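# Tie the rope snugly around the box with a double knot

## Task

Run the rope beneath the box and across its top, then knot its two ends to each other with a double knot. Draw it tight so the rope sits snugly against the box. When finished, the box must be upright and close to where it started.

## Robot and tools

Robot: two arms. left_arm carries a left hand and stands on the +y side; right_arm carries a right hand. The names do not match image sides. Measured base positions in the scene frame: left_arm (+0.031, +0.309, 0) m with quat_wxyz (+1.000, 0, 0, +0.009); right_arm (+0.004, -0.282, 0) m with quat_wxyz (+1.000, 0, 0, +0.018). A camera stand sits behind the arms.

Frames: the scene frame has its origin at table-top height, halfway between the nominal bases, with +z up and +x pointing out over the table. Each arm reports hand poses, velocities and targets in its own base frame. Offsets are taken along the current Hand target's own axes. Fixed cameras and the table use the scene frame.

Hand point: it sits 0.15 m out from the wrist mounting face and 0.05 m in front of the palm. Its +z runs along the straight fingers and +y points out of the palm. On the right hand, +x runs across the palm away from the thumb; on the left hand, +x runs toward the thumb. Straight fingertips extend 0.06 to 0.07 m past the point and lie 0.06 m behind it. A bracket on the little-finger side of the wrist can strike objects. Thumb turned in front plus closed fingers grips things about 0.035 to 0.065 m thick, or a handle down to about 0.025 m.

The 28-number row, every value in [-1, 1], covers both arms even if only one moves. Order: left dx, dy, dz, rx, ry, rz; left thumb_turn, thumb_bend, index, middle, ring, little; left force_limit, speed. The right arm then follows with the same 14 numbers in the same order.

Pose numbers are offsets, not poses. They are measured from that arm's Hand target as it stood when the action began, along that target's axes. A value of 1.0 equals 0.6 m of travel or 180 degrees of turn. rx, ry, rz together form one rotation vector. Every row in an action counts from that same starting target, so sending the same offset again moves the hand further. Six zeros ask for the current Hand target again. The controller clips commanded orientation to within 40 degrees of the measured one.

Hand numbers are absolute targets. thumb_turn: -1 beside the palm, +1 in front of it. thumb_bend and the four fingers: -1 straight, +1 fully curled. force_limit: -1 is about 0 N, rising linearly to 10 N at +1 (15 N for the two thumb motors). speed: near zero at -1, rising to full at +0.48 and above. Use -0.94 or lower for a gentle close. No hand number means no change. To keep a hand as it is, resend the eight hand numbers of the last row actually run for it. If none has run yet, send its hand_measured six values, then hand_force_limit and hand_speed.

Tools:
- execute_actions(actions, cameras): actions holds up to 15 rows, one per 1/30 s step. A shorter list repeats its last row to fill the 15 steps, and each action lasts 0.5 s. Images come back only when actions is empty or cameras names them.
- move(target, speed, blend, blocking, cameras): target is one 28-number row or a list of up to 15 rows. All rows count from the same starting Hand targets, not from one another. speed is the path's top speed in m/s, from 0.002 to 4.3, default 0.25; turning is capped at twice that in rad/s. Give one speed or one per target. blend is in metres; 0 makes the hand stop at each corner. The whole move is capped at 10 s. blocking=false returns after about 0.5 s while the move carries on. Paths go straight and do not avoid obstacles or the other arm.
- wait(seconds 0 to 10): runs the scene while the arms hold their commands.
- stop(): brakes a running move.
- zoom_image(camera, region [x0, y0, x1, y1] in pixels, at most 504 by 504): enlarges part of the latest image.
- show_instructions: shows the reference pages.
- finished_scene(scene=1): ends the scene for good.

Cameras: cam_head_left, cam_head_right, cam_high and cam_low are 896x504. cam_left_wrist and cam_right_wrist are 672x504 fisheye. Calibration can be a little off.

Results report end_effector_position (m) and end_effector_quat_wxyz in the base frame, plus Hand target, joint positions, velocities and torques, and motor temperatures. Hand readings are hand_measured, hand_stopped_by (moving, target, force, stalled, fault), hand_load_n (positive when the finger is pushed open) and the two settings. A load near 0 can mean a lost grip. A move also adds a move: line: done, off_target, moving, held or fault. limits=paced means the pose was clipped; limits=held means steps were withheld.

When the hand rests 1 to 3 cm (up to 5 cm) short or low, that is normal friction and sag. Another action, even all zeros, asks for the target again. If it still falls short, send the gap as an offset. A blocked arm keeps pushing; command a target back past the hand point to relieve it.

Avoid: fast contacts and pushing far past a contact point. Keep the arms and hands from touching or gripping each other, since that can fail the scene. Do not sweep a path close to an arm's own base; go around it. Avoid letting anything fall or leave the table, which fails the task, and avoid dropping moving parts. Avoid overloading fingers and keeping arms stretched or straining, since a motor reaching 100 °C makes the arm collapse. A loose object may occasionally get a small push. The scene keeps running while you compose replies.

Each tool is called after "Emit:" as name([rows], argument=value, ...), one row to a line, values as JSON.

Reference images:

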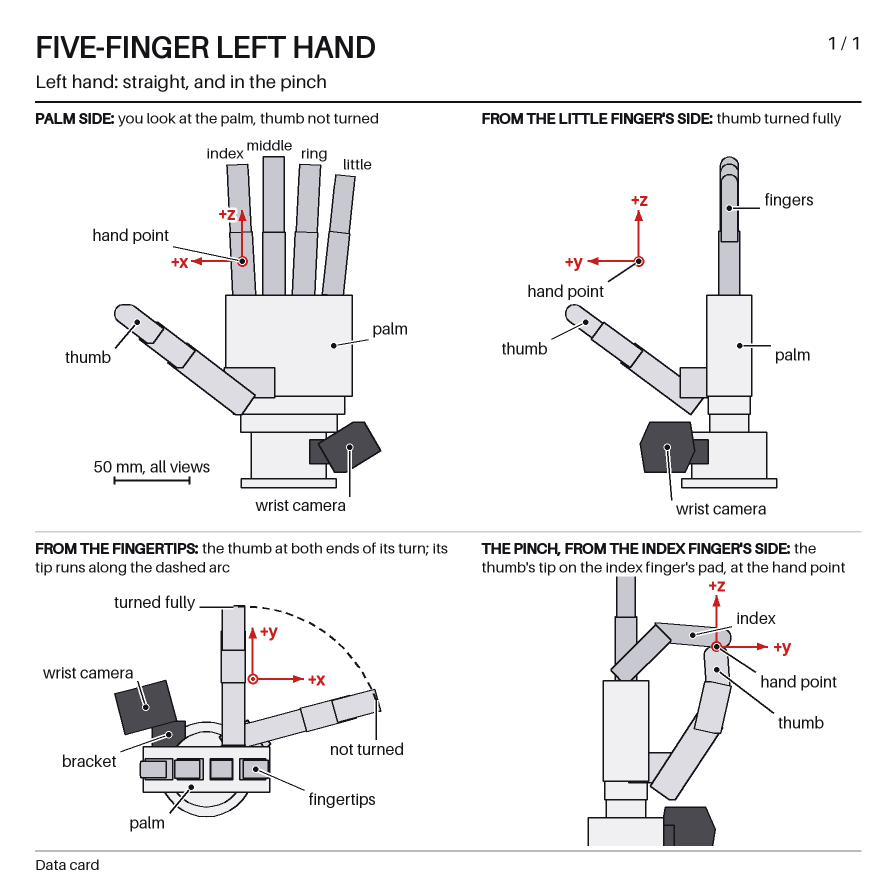

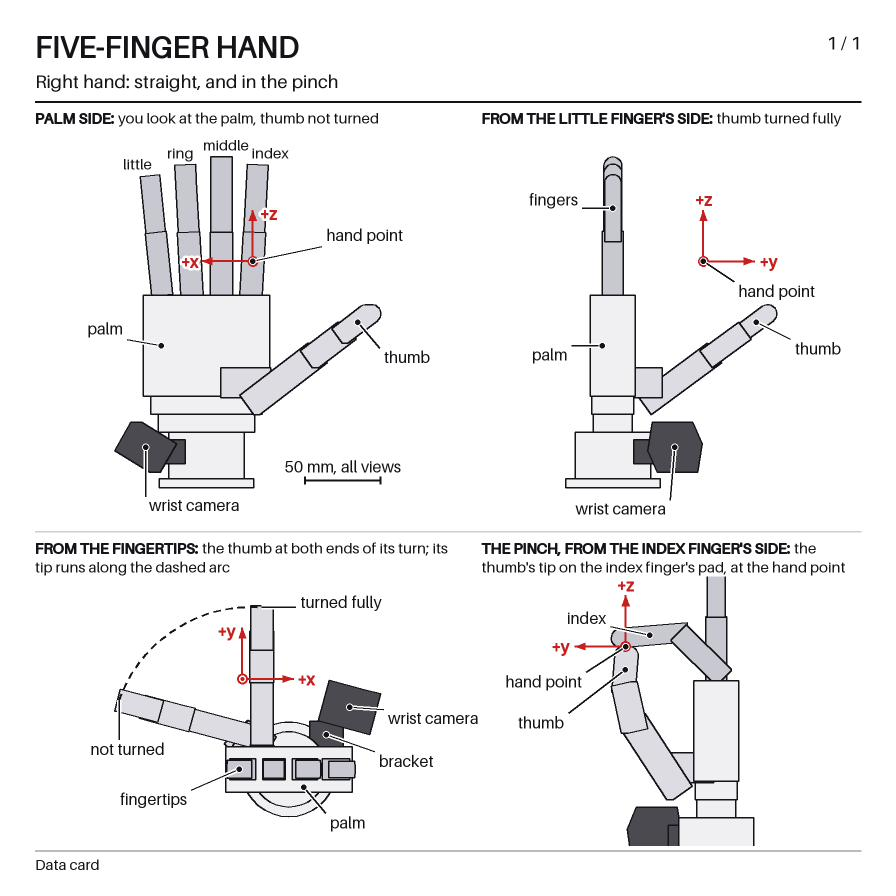

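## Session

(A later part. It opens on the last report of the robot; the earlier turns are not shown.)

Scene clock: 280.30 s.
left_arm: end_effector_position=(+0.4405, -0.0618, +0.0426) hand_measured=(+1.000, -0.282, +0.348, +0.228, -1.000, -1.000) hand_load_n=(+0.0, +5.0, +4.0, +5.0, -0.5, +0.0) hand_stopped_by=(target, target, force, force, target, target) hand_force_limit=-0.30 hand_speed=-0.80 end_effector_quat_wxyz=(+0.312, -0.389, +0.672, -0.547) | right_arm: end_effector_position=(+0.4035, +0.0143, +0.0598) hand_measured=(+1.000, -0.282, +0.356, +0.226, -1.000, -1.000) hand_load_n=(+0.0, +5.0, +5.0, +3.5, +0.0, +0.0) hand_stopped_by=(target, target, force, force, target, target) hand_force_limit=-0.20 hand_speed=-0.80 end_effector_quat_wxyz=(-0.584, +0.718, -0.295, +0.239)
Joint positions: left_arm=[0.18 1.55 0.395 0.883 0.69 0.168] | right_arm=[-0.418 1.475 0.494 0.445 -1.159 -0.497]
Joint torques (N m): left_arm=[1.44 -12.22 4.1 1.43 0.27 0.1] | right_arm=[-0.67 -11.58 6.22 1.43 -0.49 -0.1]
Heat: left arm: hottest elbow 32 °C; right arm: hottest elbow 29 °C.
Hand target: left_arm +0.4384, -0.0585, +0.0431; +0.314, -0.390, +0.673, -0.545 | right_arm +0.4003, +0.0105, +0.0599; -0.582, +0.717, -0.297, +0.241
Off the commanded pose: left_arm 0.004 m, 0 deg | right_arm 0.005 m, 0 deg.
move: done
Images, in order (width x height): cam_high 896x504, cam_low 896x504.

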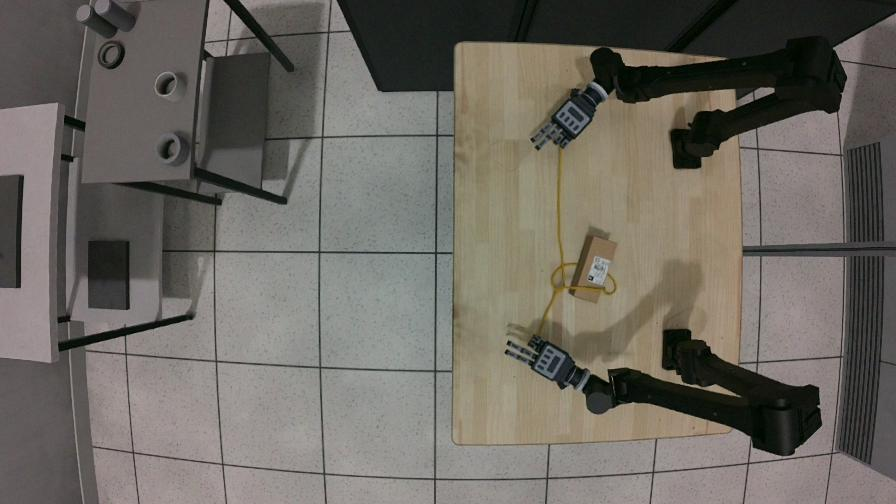

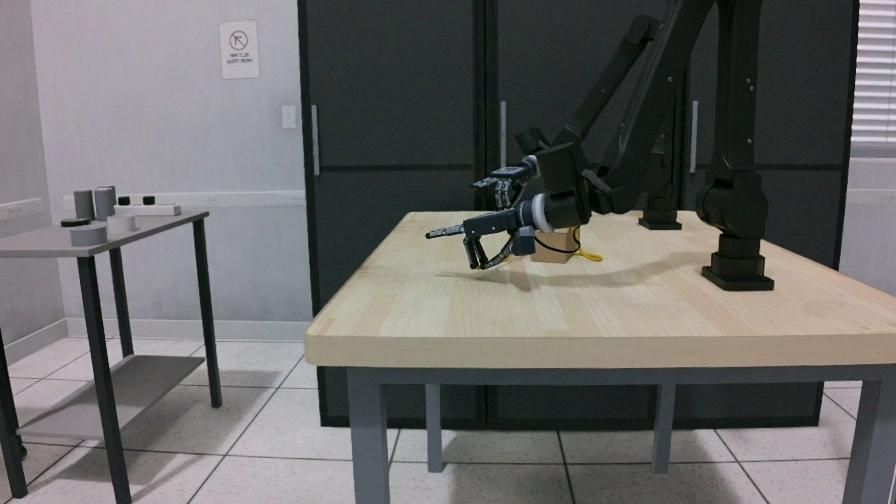

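Emit:
move(target=[-0.095,-0.009,-0.0382,0,0,0,1,-0.28,0.35,0.35,-1,-1,-0.3,-0.8,0.0472,0.0098,-0.0462,0,0,0,1,-0.28,0.36,0.36,-1,-1,-0.2,-0.8], speed=0.06, cameras=["cam_high","cam_low"])

Emit:
zoom_image(camera="cam_high", region=[500, 200, 640, 320])

Emit:
zoom_image(camera="cam_low", region=[420, 200, 620, 300])

Scene clock: 282.50 s.
left_arm: end_effector_position=(+0.4354, -0.0068, +0.0421) hand_measured=(+1.000, -0.282, +0.348, +0.228, -1.000, -1.000) hand_load_n=(+0.0, +4.5, +4.0, +5.0, +0.0, +0.0) hand_stopped_by=(target, target, force, force, target, target) hand_force_limit=-0.30 hand_speed=-0.80 end_effector_quat_wxyz=(+0.300, -0.399, +0.673, -0.545) | right_arm: end_effector_position=(+0.3868, -0.0169, +0.0536) hand_measured=(+1.000, -0.282, +0.356, +0.226, -1.000, -1.000) hand_load_n=(+0.0, +5.0, +5.0, +4.0, +0.0, +0.0) hand_stopped_by=(target, target, force, force, target, target) hand_force_limit=-0.20 hand_speed=-0.80 end_effector_quat_wxyz=(-0.584, +0.717, -0.303, +0.230)
Joint positions: left_arm=[0.354 1.545 0.437 0.756 0.856 0.238] | right_arm=[-0.525 1.48 0.523 0.235 -1.245 -0.67]
Joint torques (N m): left_arm=[1.44 -12.22 7.32 1.22 0.35 0.1] | right_arm=[-0.73 -9.88 10.06 1.11 -0.62 -0.13]
Heat: left arm: hottest elbow 32 °C; right arm: hottest elbow 29 °C.
Hand target: left_arm +0.4484, +0.0016, +0.0531; +0.314, -0.390, +0.673, -0.545 | right_arm +0.4003, -0.0295, +0.0598; -0.582, +0.717, -0.298, +0.241
Off the commanded pose: left_arm 0.019 m, 2 deg | right_arm 0.020 m, 1 deg.
move: off_target (left_arm, right_arm)
Images, in order (width x height): cam_high 896x504, cam_low 896x504.

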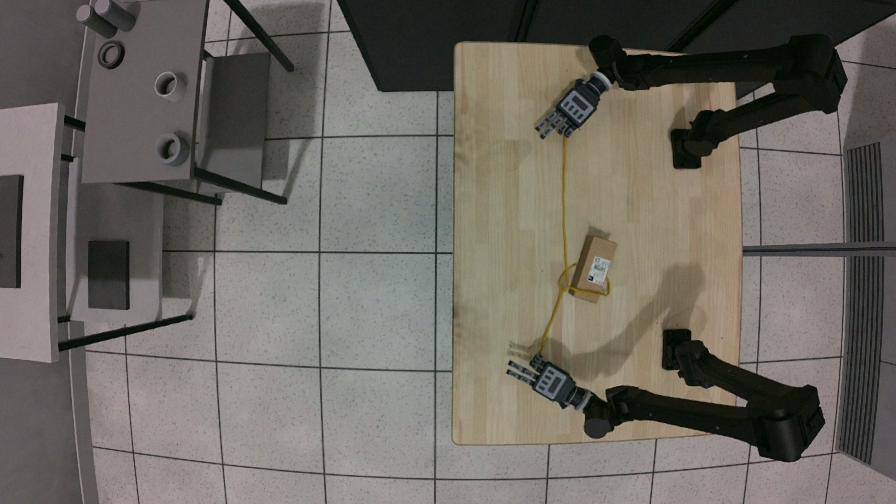

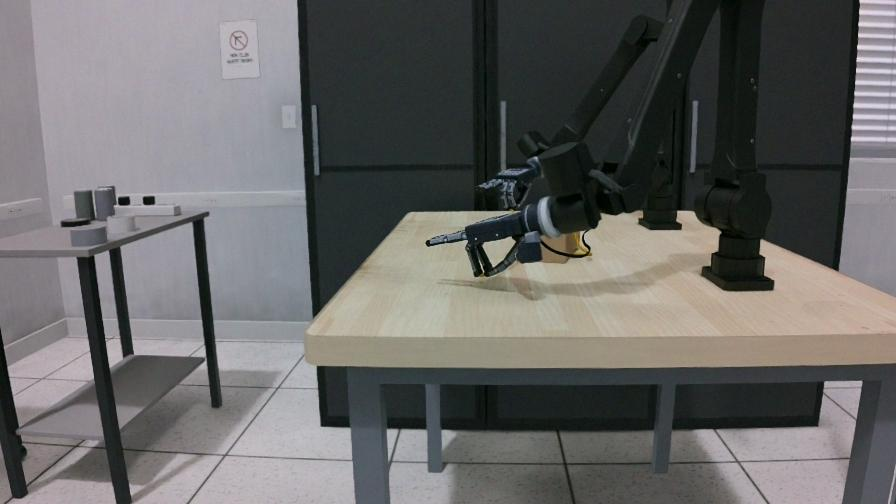

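Scaled by 3.600 from the camera's 896x504 image, which has a finer 1280x720 frame.

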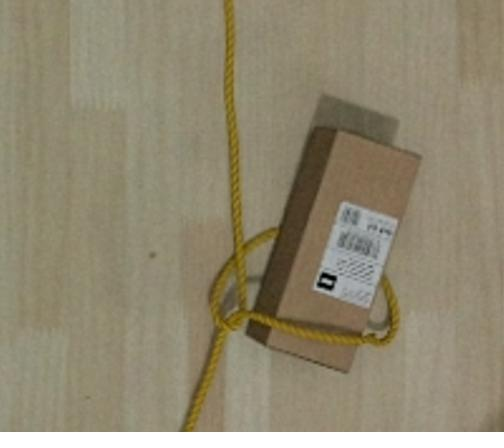

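Scaled by 2.520 from the camera's 896x504 image, which has a finer 1280x720 frame.

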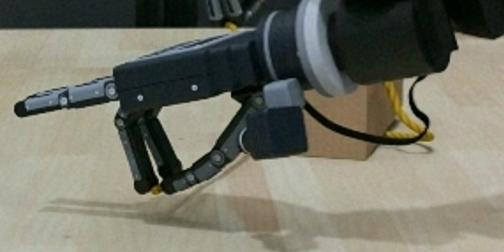

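Emit:
move(target=[0.2838,-0.1762,-0.1088,0,-0.1087,-0.0231,1,-0.28,0.35,0.35,-1,-1,-0.3,-0.8,-0.2687,-0.423,0.0668,0,0.0815,0.0173,1,-0.28,0.36,0.36,-1,-1,-0.2,-0.8], speed=0.12, cameras=["cam_high","cam_low","cam_head_left"])

Emit:
zoom_image(camera="cam_high", region=[500, 200, 640, 320])

Emit:
zoom_image(camera="cam_low", region=[420, 160, 620, 300])

Scene clock: 286.90 s.
left_arm: end_effector_position=(+0.3229, -0.1201, +0.1511) hand_measured=(+1.000, -0.282, +0.348, +0.228, -1.000, -1.000) hand_load_n=(+0.0, +4.5, +4.0, +5.0, +0.0, +0.0) hand_stopped_by=(target, target, force, force, target, target) hand_force_limit=-0.30 hand_speed=-0.80 end_effector_quat_wxyz=(+0.402, -0.504, +0.603, -0.470) | right_arm: end_effector_position=(+0.3448, +0.1431, +0.2665) hand_measured=(+1.000, -0.282, +0.356, +0.226, -1.000, -1.000) hand_load_n=(+0.0, +5.0, +5.0, +4.0, +0.0, +0.0) hand_stopped_by=(target, target, force, force, target, target) hand_force_limit=-0.20 hand_speed=-0.80 end_effector_quat_wxyz=(-0.532, +0.681, -0.400, +0.305)
Joint positions: left_arm=[-0.371 0.526 0.245 0.04 -0.197 -0.037] | right_arm=[0.143 0.641 0.591 -0.217 -0.363 -0.087]
Joint torques (N m): left_arm=[-0.15 -3.43 11.89 1.47 -0.18 -0.07] | right_arm=[1.44 -2.61 16.36 1.81 0.08 0.1]
Heat: left arm: hottest elbow 32 °C; right arm: hottest elbow 29 °C.
Hand target: left_arm +0.3274, -0.1249, +0.1705; +0.404, -0.500, +0.595, -0.482 | right_arm +0.3512, +0.1492, +0.3001; -0.546, +0.673, -0.389, +0.315
Off the commanded pose: left_arm 0.020 m, 2 deg | right_arm 0.035 m, 2 deg.
move: off_target (left_arm, right_arm)
Images, in order (width x height): cam_head_left 896x504, cam_high 896x504, cam_low 896x504.

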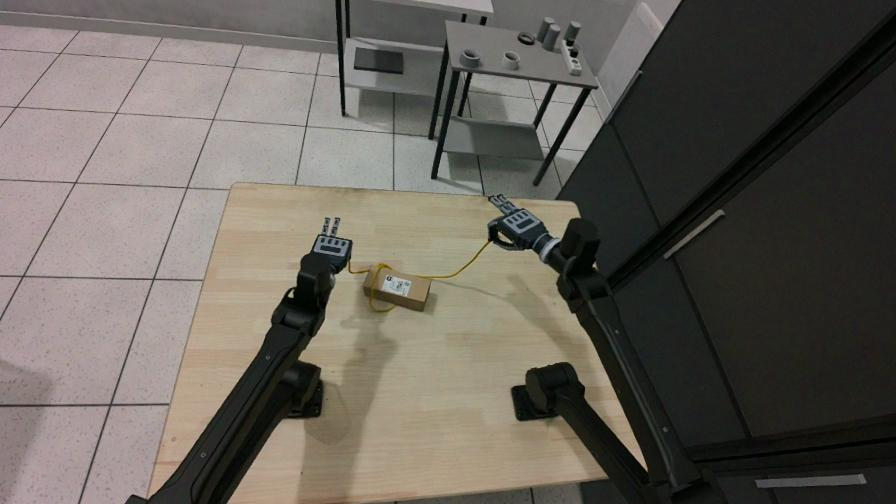

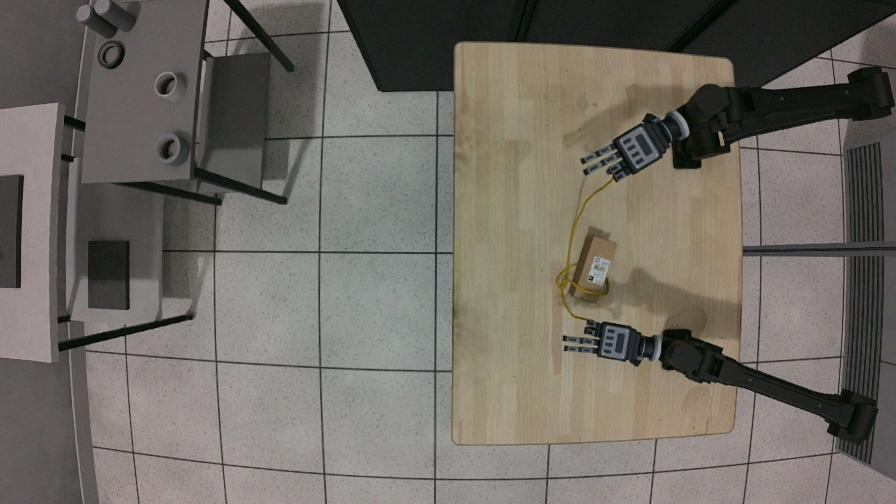

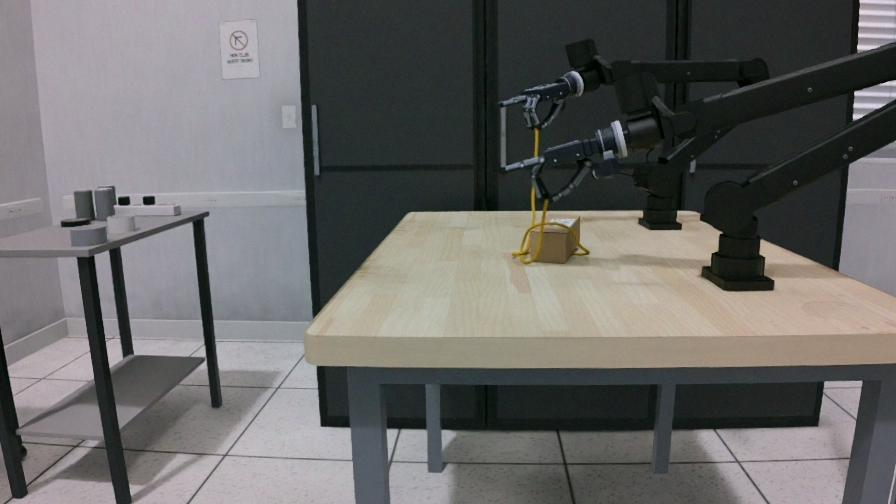

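Scaled by 3.600 from the camera's 896x504 image, which has a finer 1280x720 frame.

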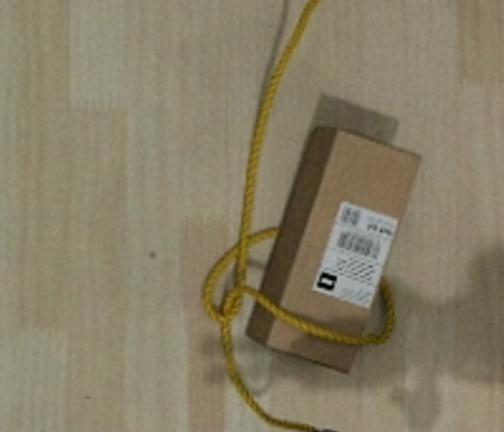

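Scaled by 2.520 from the camera's 896x504 image, which has a finer 1280x720 frame.

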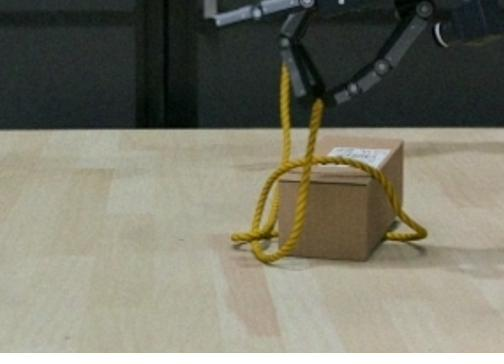

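Emit:
move(target=[0.1113,-0.0962,-0.028,0,0,0,1,-0.28,0.35,0.35,-1,-1,-0.3,-0.8,-0.0298,-0.1147,-0.0227,0,0,0,1,-0.28,0.36,0.36,-1,-1,-0.2,-0.8], speed=0.08, cameras=["cam_high","cam_low","cam_head_left"])

Emit:
zoom_image(camera="cam_high", region=[500, 200, 640, 320])

Emit:
zoom_image(camera="cam_low", region=[420, 160, 620, 300])

Scene clock: 289.00 s.
left_arm: end_effector_position=(+0.3056, -0.1808, +0.2019) hand_measured=(+1.000, -0.282, +0.348, +0.228, -1.000, -1.000) hand_load_n=(+0.0, +4.5, +4.0, +5.0, +0.0, +0.0) hand_stopped_by=(target, target, force, force, target, target) hand_force_limit=-0.30 hand_speed=-0.80 end_effector_quat_wxyz=(+0.405, -0.501, +0.607, -0.466) | right_arm: end_effector_position=(+0.3403, +0.1592, +0.3386) hand_measured=(+1.000, -0.282, +0.356, +0.226, -1.000, -1.000) hand_load_n=(+0.0, +5.0, +5.0, +3.5, +0.0, +0.0) hand_stopped_by=(target, target, force, force, target, target) hand_force_limit=-0.20 hand_speed=-0.80 end_effector_quat_wxyz=(-0.532, +0.681, -0.398, +0.308)
Joint positions: left_arm=[-0.724 0.561 0.4 -0.121 -0.541 -0.124] | right_arm=[0.224 0.644 0.777 -0.391 -0.284 -0.068]
Joint torques (N m): left_arm=[-0.15 -2.55 13.79 1.39 -0.28 -0.08] | right_arm=[1.44 -2.2 16.32 1.89 0.1 0.09]
Heat: left arm: hottest elbow 33 °C; right arm: hottest elbow 30 °C.
Hand target: left_arm +0.3116, -0.1898, +0.2307; +0.404, -0.501, +0.595, -0.482 | right_arm +0.3431, +0.1651, +0.3701; -0.546, +0.673, -0.389, +0.315
Off the commanded pose: left_arm 0.031 m, 2 deg | right_arm 0.032 m, 2 deg.
move: off_target (left_arm, right_arm)
Images, in order (width x height): cam_head_left 896x504, cam_high 896x504, cam_low 896x504.

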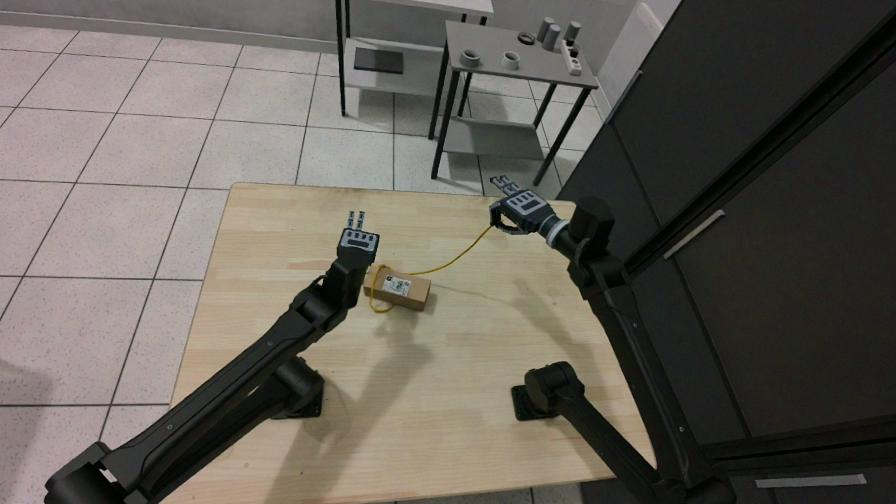

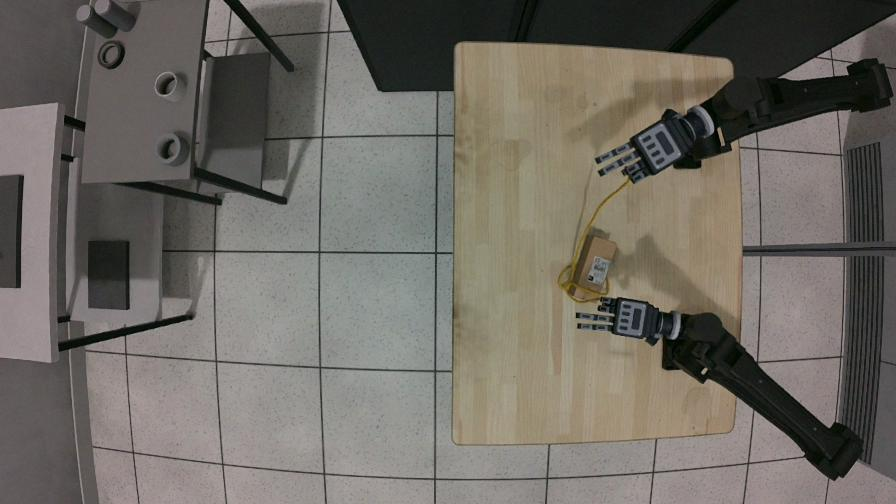

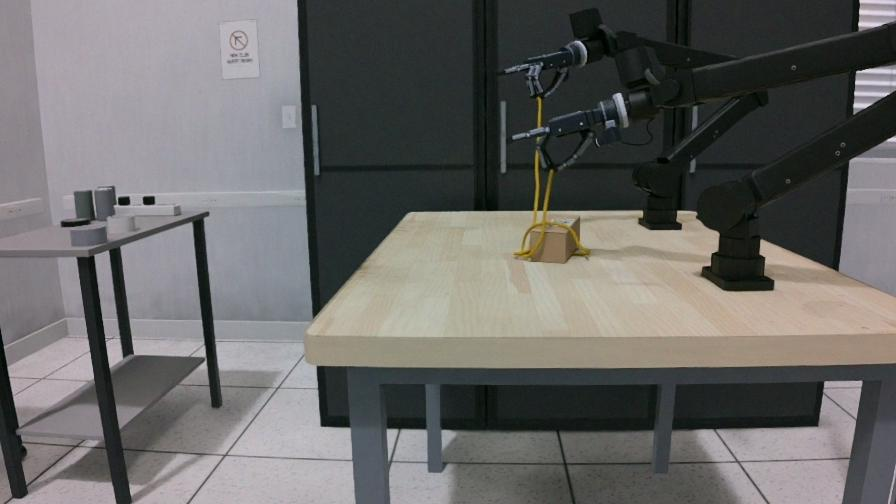

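Scaled by 3.600 from the camera's 896x504 image, which has a finer 1280x720 frame.

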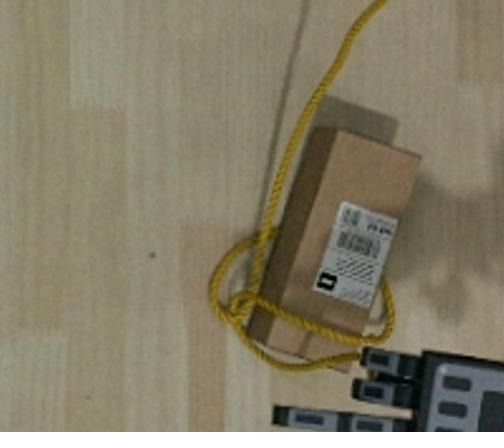

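Scaled by 2.520 from the camera's 896x504 image, which has a finer 1280x720 frame.

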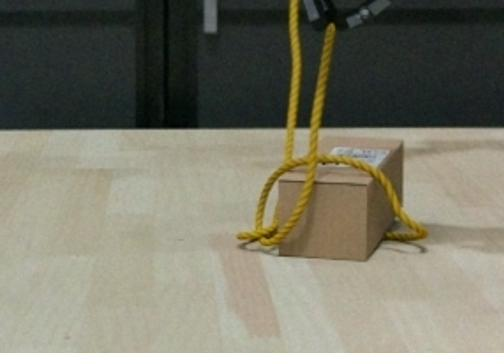

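Emit:
move(target=[0.0,-0.0652,-0.0139,0,0,0,1,-0.28,0.35,0.35,-1,-1,-0.3,-0.8,0.0722,-0.0847,-0.0617,0,0,0,1,-0.28,0.36,0.36,-1,-1,-0.2,-0.8], speed=0.08, cameras=["cam_high","cam_low"])

Emit:
zoom_image(camera="cam_high", region=[500, 200, 640, 320])

Emit:
zoom_image(camera="cam_low", region=[420, 160, 620, 300])

Scene clock: 290.73 s.
left_arm: end_effector_position=(+0.3078, -0.1829, +0.2382) hand_measured=(+1.000, -0.282, +0.348, +0.228, -1.000, -1.000) hand_load_n=(+0.0, +4.5, +4.0, +5.0, +0.0, +0.0) hand_stopped_by=(target, target, force, force, target, target) hand_force_limit=-0.30 hand_speed=-0.80 end_effector_quat_wxyz=(+0.404, -0.502, +0.610, -0.462) | right_arm: end_effector_position=(+0.3391, +0.1192, +0.3983) hand_measured=(+1.000, -0.282, +0.356, +0.226, -1.000, -1.000) hand_load_n=(+0.0, +5.0, +5.0, +3.5, +0.0, +0.0) hand_stopped_by=(target, target, force, force, target, target) hand_force_limit=-0.20 hand_speed=-0.80 end_effector_quat_wxyz=(-0.540, +0.679, -0.399, +0.296)
Joint positions: left_arm=[-0.724 0.561 0.502 -0.232 -0.541 -0.124] | right_arm=[0.012 0.67 0.946 -0.555 -0.509 -0.109]
Joint torques (N m): left_arm=[-0.03 -3.49 13.96 1.42 -0.25 -0.07] | right_arm=[-0.91 -2.08 15.91 1.78 -0.22 -0.11]
Heat: left arm: hottest elbow 33 °C; right arm: hottest elbow 30 °C.
Hand target: left_arm +0.3116, -0.1897, +0.2707; +0.404, -0.500, +0.595, -0.482 | right_arm +0.3425, +0.1146, +0.4275; -0.546, +0.673, -0.389, +0.315
Off the commanded pose: left_arm 0.033 m, 3 deg | right_arm 0.030 m, 3 deg.
move: off_target (left_arm, right_arm)
Images, in order (width x height): cam_high 896x504, cam_low 896x504.

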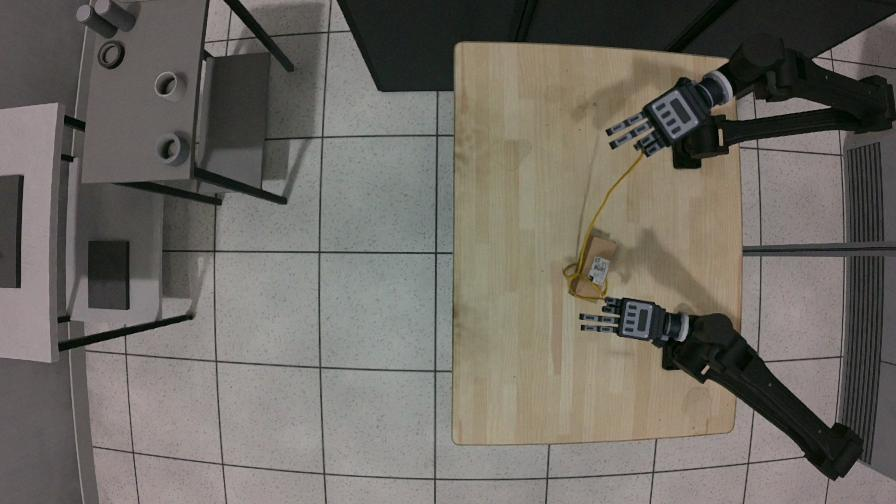

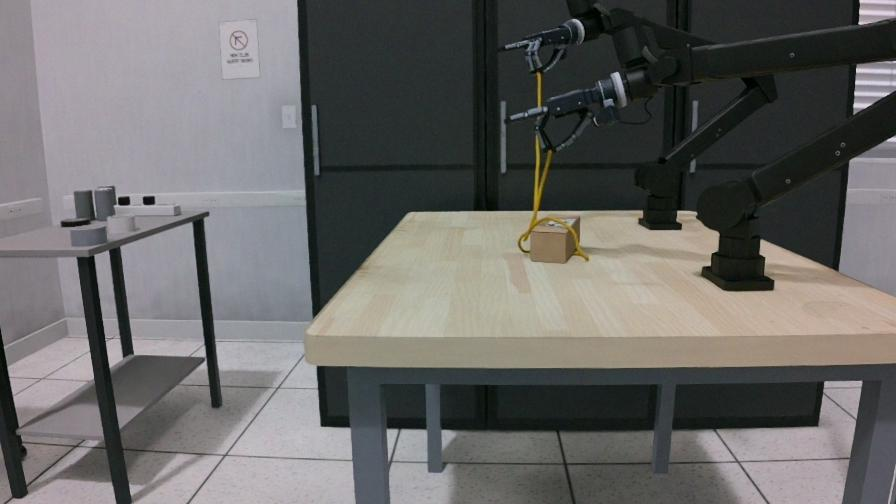

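Scaled by 3.600 from the camera's 896x504 image, which has a finer 1280x720 frame.

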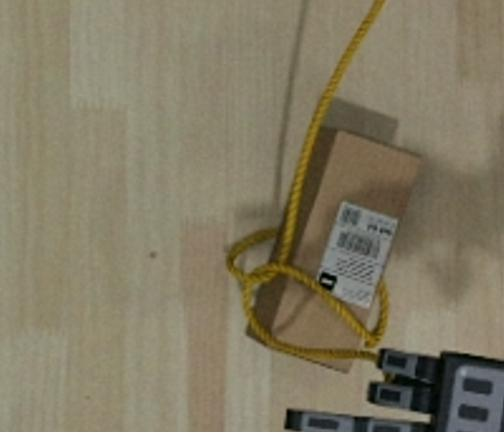

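Scaled by 2.520 from the camera's 896x504 image, which has a finer 1280x720 frame.

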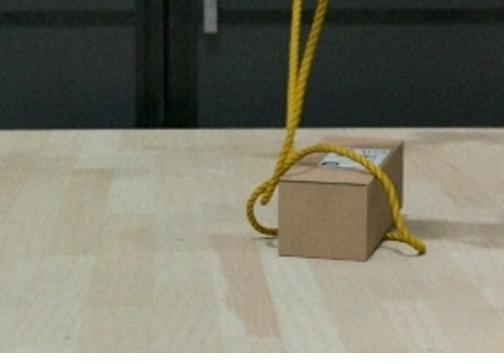

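Emit:
move(target=[0.0,-0.0652,-0.0139,0,0,0,1,-0.28,0.35,0.35,-1,-1,-0.3,-0.8,0.0577,-0.0558,-0.043,0,0,0,1,-0.28,0.36,0.36,-1,-1,-0.2,-0.8], speed=0.06, cameras=["cam_high","cam_low","cam_head_left"])

Emit:
zoom_image(camera="cam_high", region=[500, 200, 640, 320])

Emit:
zoom_image(camera="cam_low", region=[420, 160, 620, 300])

Emit:
zoom_image(camera="cam_head_left", region=[340, 220, 480, 340])

Scene clock: 292.47 s.
left_arm: end_effector_position=(+0.3086, -0.1835, +0.2806) hand_measured=(+1.000, -0.282, +0.348, +0.228, -1.000, -1.000) hand_load_n=(+0.0, +5.0, +4.0, +5.5, +0.0, +0.0) hand_stopped_by=(target, target, force, force, target, target) hand_force_limit=-0.30 hand_speed=-0.80 end_effector_quat_wxyz=(+0.404, -0.501, +0.607, -0.465) | right_arm: end_effector_position=(+0.3422, +0.0803, +0.4386) hand_measured=(+1.000, -0.282, +0.356, +0.226, -1.000, -1.000) hand_load_n=(+0.0, +5.0, +5.5, +3.5, +0.0, -0.5) hand_stopped_by=(target, target, force, force, target, target) hand_force_limit=-0.20 hand_speed=-0.80 end_effector_quat_wxyz=(-0.543, +0.677, -0.400, +0.296)
Joint positions: left_arm=[-0.724 0.561 0.608 -0.331 -0.541 -0.124] | right_arm=[-0.176 0.725 1.077 -0.663 -0.691 -0.166]
Joint torques (N m): left_arm=[-0.03 -2.78 14 1.36 -0.24 -0.07] | right_arm=[-0.56 -2.14 15.49 1.73 -0.27 -0.11]
Heat: left arm: hottest elbow 33 °C; right arm: hottest elbow 30 °C.
Hand target: left_arm +0.3117, -0.1897, +0.3105; +0.404, -0.500, +0.595, -0.482 | right_arm +0.3440, +0.0755, +0.4656; -0.546, +0.673, -0.389, +0.315
Off the commanded pose: left_arm 0.031 m, 2 deg | right_arm 0.027 m, 3 deg.
move: off_target (left_arm, right_arm)
Images, in order (width x height): cam_head_left 896x504, cam_high 896x504, cam_low 896x504.

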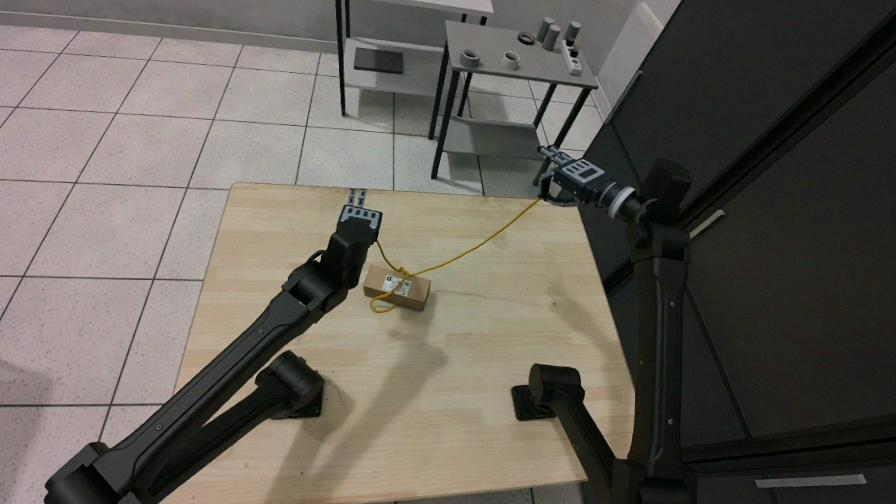

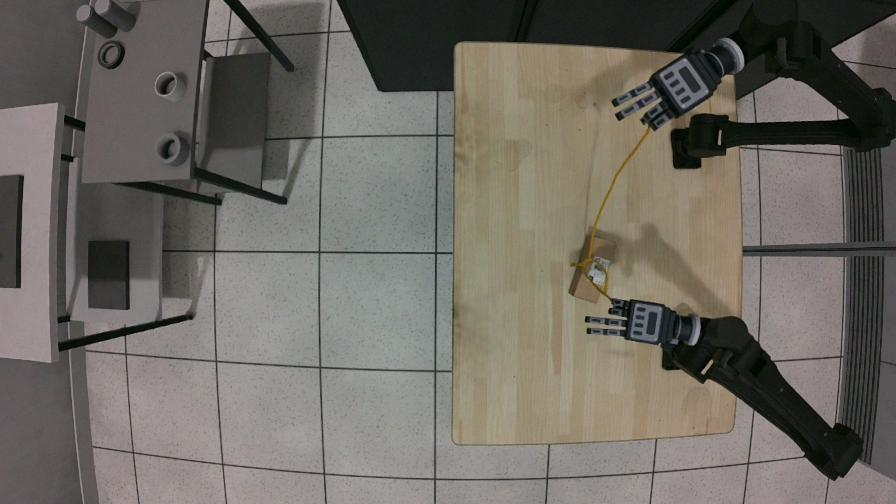

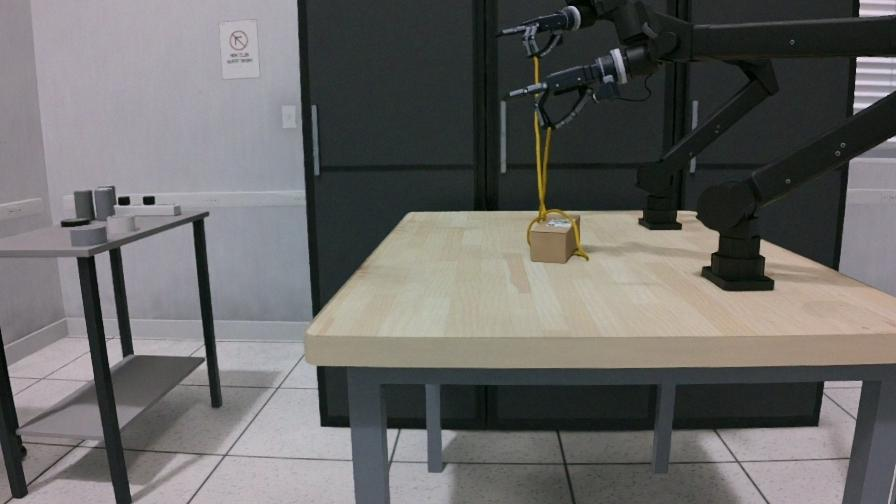

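Scaled by 3.600 from the camera's 896x504 image, which has a finer 1280x720 frame.

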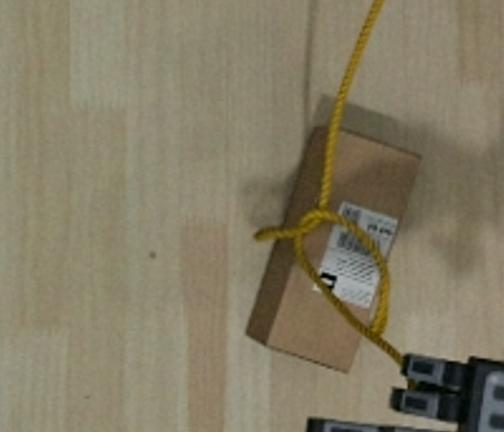

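Scaled by 2.520 from the camera's 896x504 image, which has a finer 1280x720 frame.

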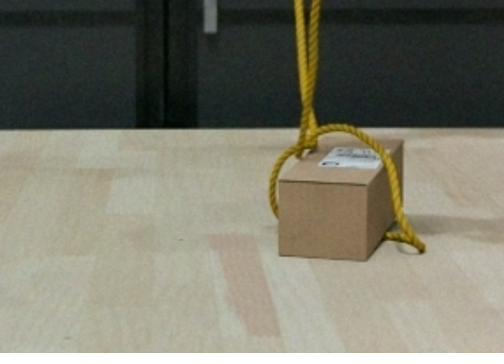

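Scaled by 3.600 from the camera's 896x504 image, which has a finer 1280x720 frame.

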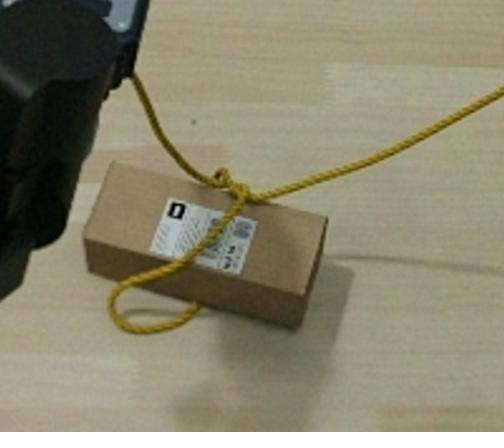

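Emit:
move(target=[-0.1858,0.2532,0.0513,0,0,0,1,-0.28,0.35,0.35,-1,-1,-0.3,-0.8,0.1793,0.5368,0.04,0,0,0,1,-0.28,0.36,0.36,-1,-1,-0.2,-0.8], speed=0.12, cameras=["cam_high","cam_low","cam_head_left"])

Emit:
zoom_image(camera="cam_high", region=[500, 200, 640, 320])

Emit:
zoom_image(camera="cam_head_left", region=[320, 220, 480, 340])

Scene clock: 296.43 s.
left_arm: end_effector_position=(+0.3268, -0.0822, +0.1548) hand_measured=(+1.000, -0.282, +0.348, +0.228, -1.000, -1.000) hand_load_n=(+0.0, +4.5, +4.0, +5.5, +0.0, +0.0) hand_stopped_by=(target, target, force, force, target, target) hand_force_limit=-0.30 hand_speed=-0.80 end_effector_quat_wxyz=(+0.398, -0.504, +0.597, -0.481) | right_arm: end_effector_position=(+0.3602, -0.0340, +0.1484) hand_measured=(+1.000, -0.282, +0.356, +0.226, -1.000, -1.000) hand_load_n=(+0.0, +5.0, +5.0, +3.5, +0.0, +0.0) hand_stopped_by=(target, target, force, force, target, target) hand_force_limit=-0.20 hand_speed=-0.80 end_effector_quat_wxyz=(-0.547, +0.674, -0.388, +0.309)
Joint positions: left_arm=[-0.122 0.481 0.233 0.026 0.055 0.003] | right_arm=[-0.593 1.026 0.448 0.115 -1.083 -0.407]
Joint torques (N m): left_arm=[1.44 -1.61 9.02 2.61 0.12 0.1] | right_arm=[-0.79 -5.3 9.03 2.61 -0.44 -0.07]
Heat: left arm: hottest elbow 34 °C; right arm: hottest elbow 30 °C.
Hand target: left_arm +0.3292, -0.0798, +0.1554; +0.404, -0.501, +0.595, -0.482 | right_arm +0.3603, -0.0389, +0.1454; -0.546, +0.673, -0.389, +0.315
Off the commanded pose: left_arm 0.003 m, 1 deg | right_arm 0.006 m, 1 deg.
move: done
Images, in order (width x height): cam_head_left 896x504, cam_high 896x504, cam_low 896x504.

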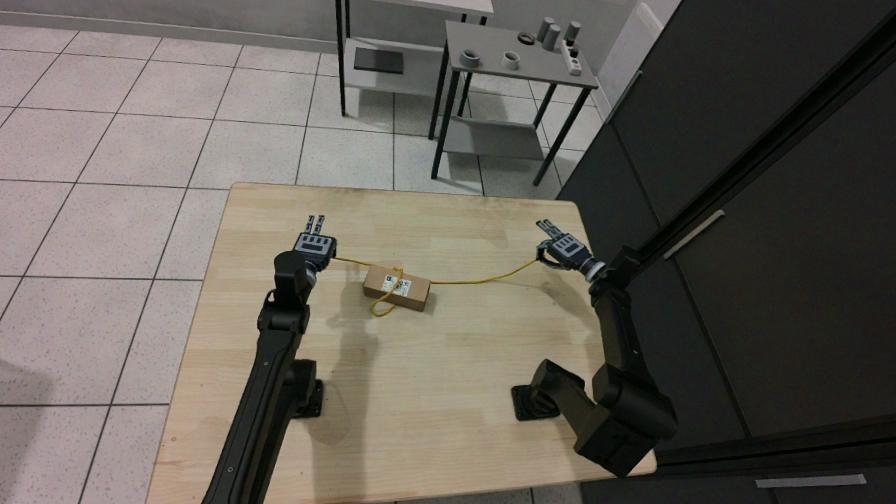

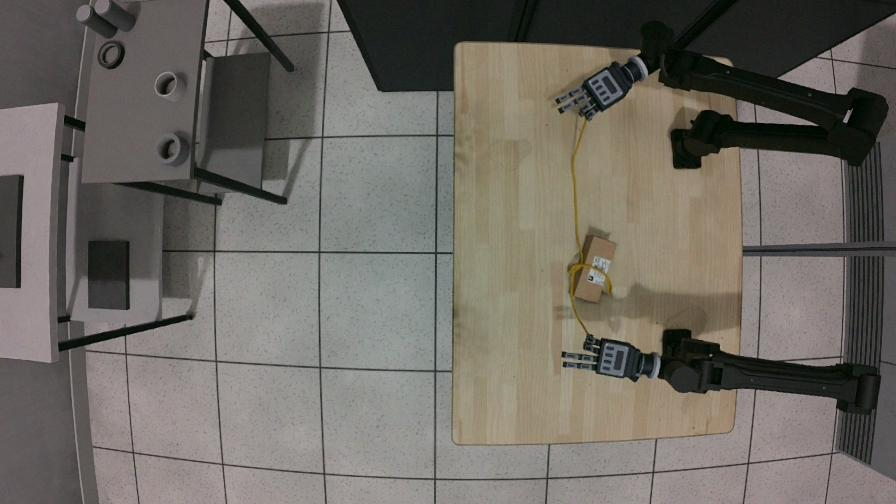

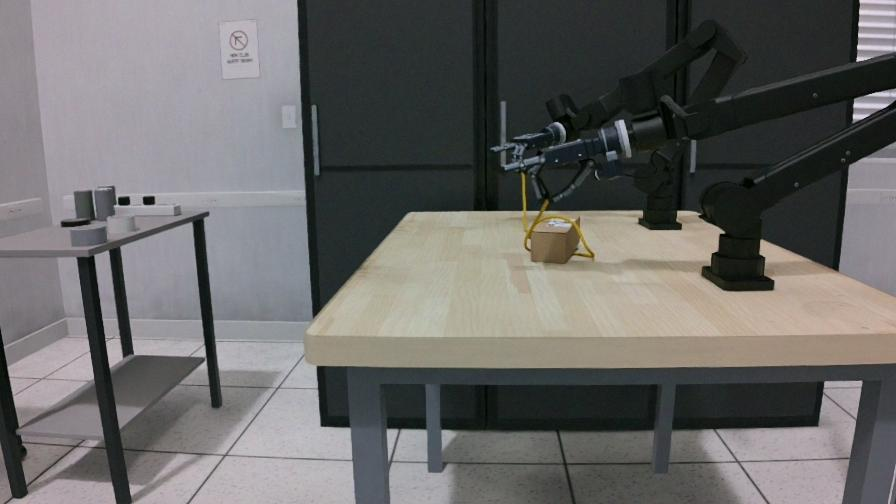

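Scaled by 3.600 from the camera's 896x504 image, which has a finer 1280x720 frame.

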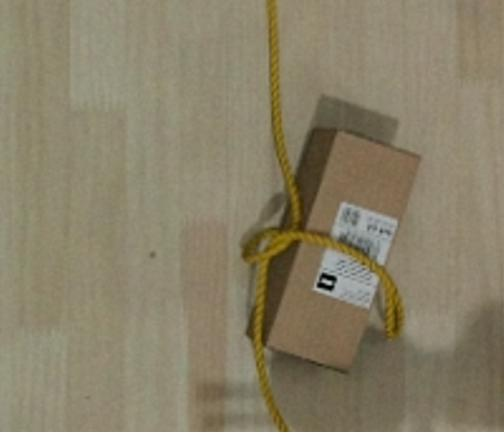

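Scaled by 3.150 from the camera's 896x504 image, which has a finer 1280x720 frame.

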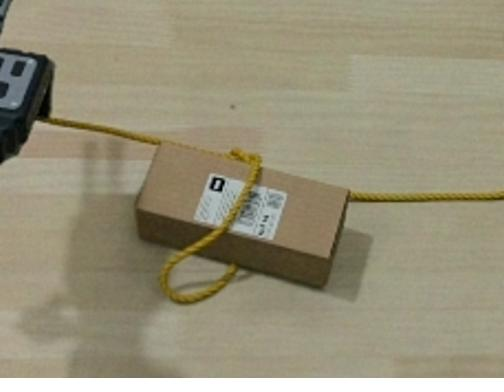

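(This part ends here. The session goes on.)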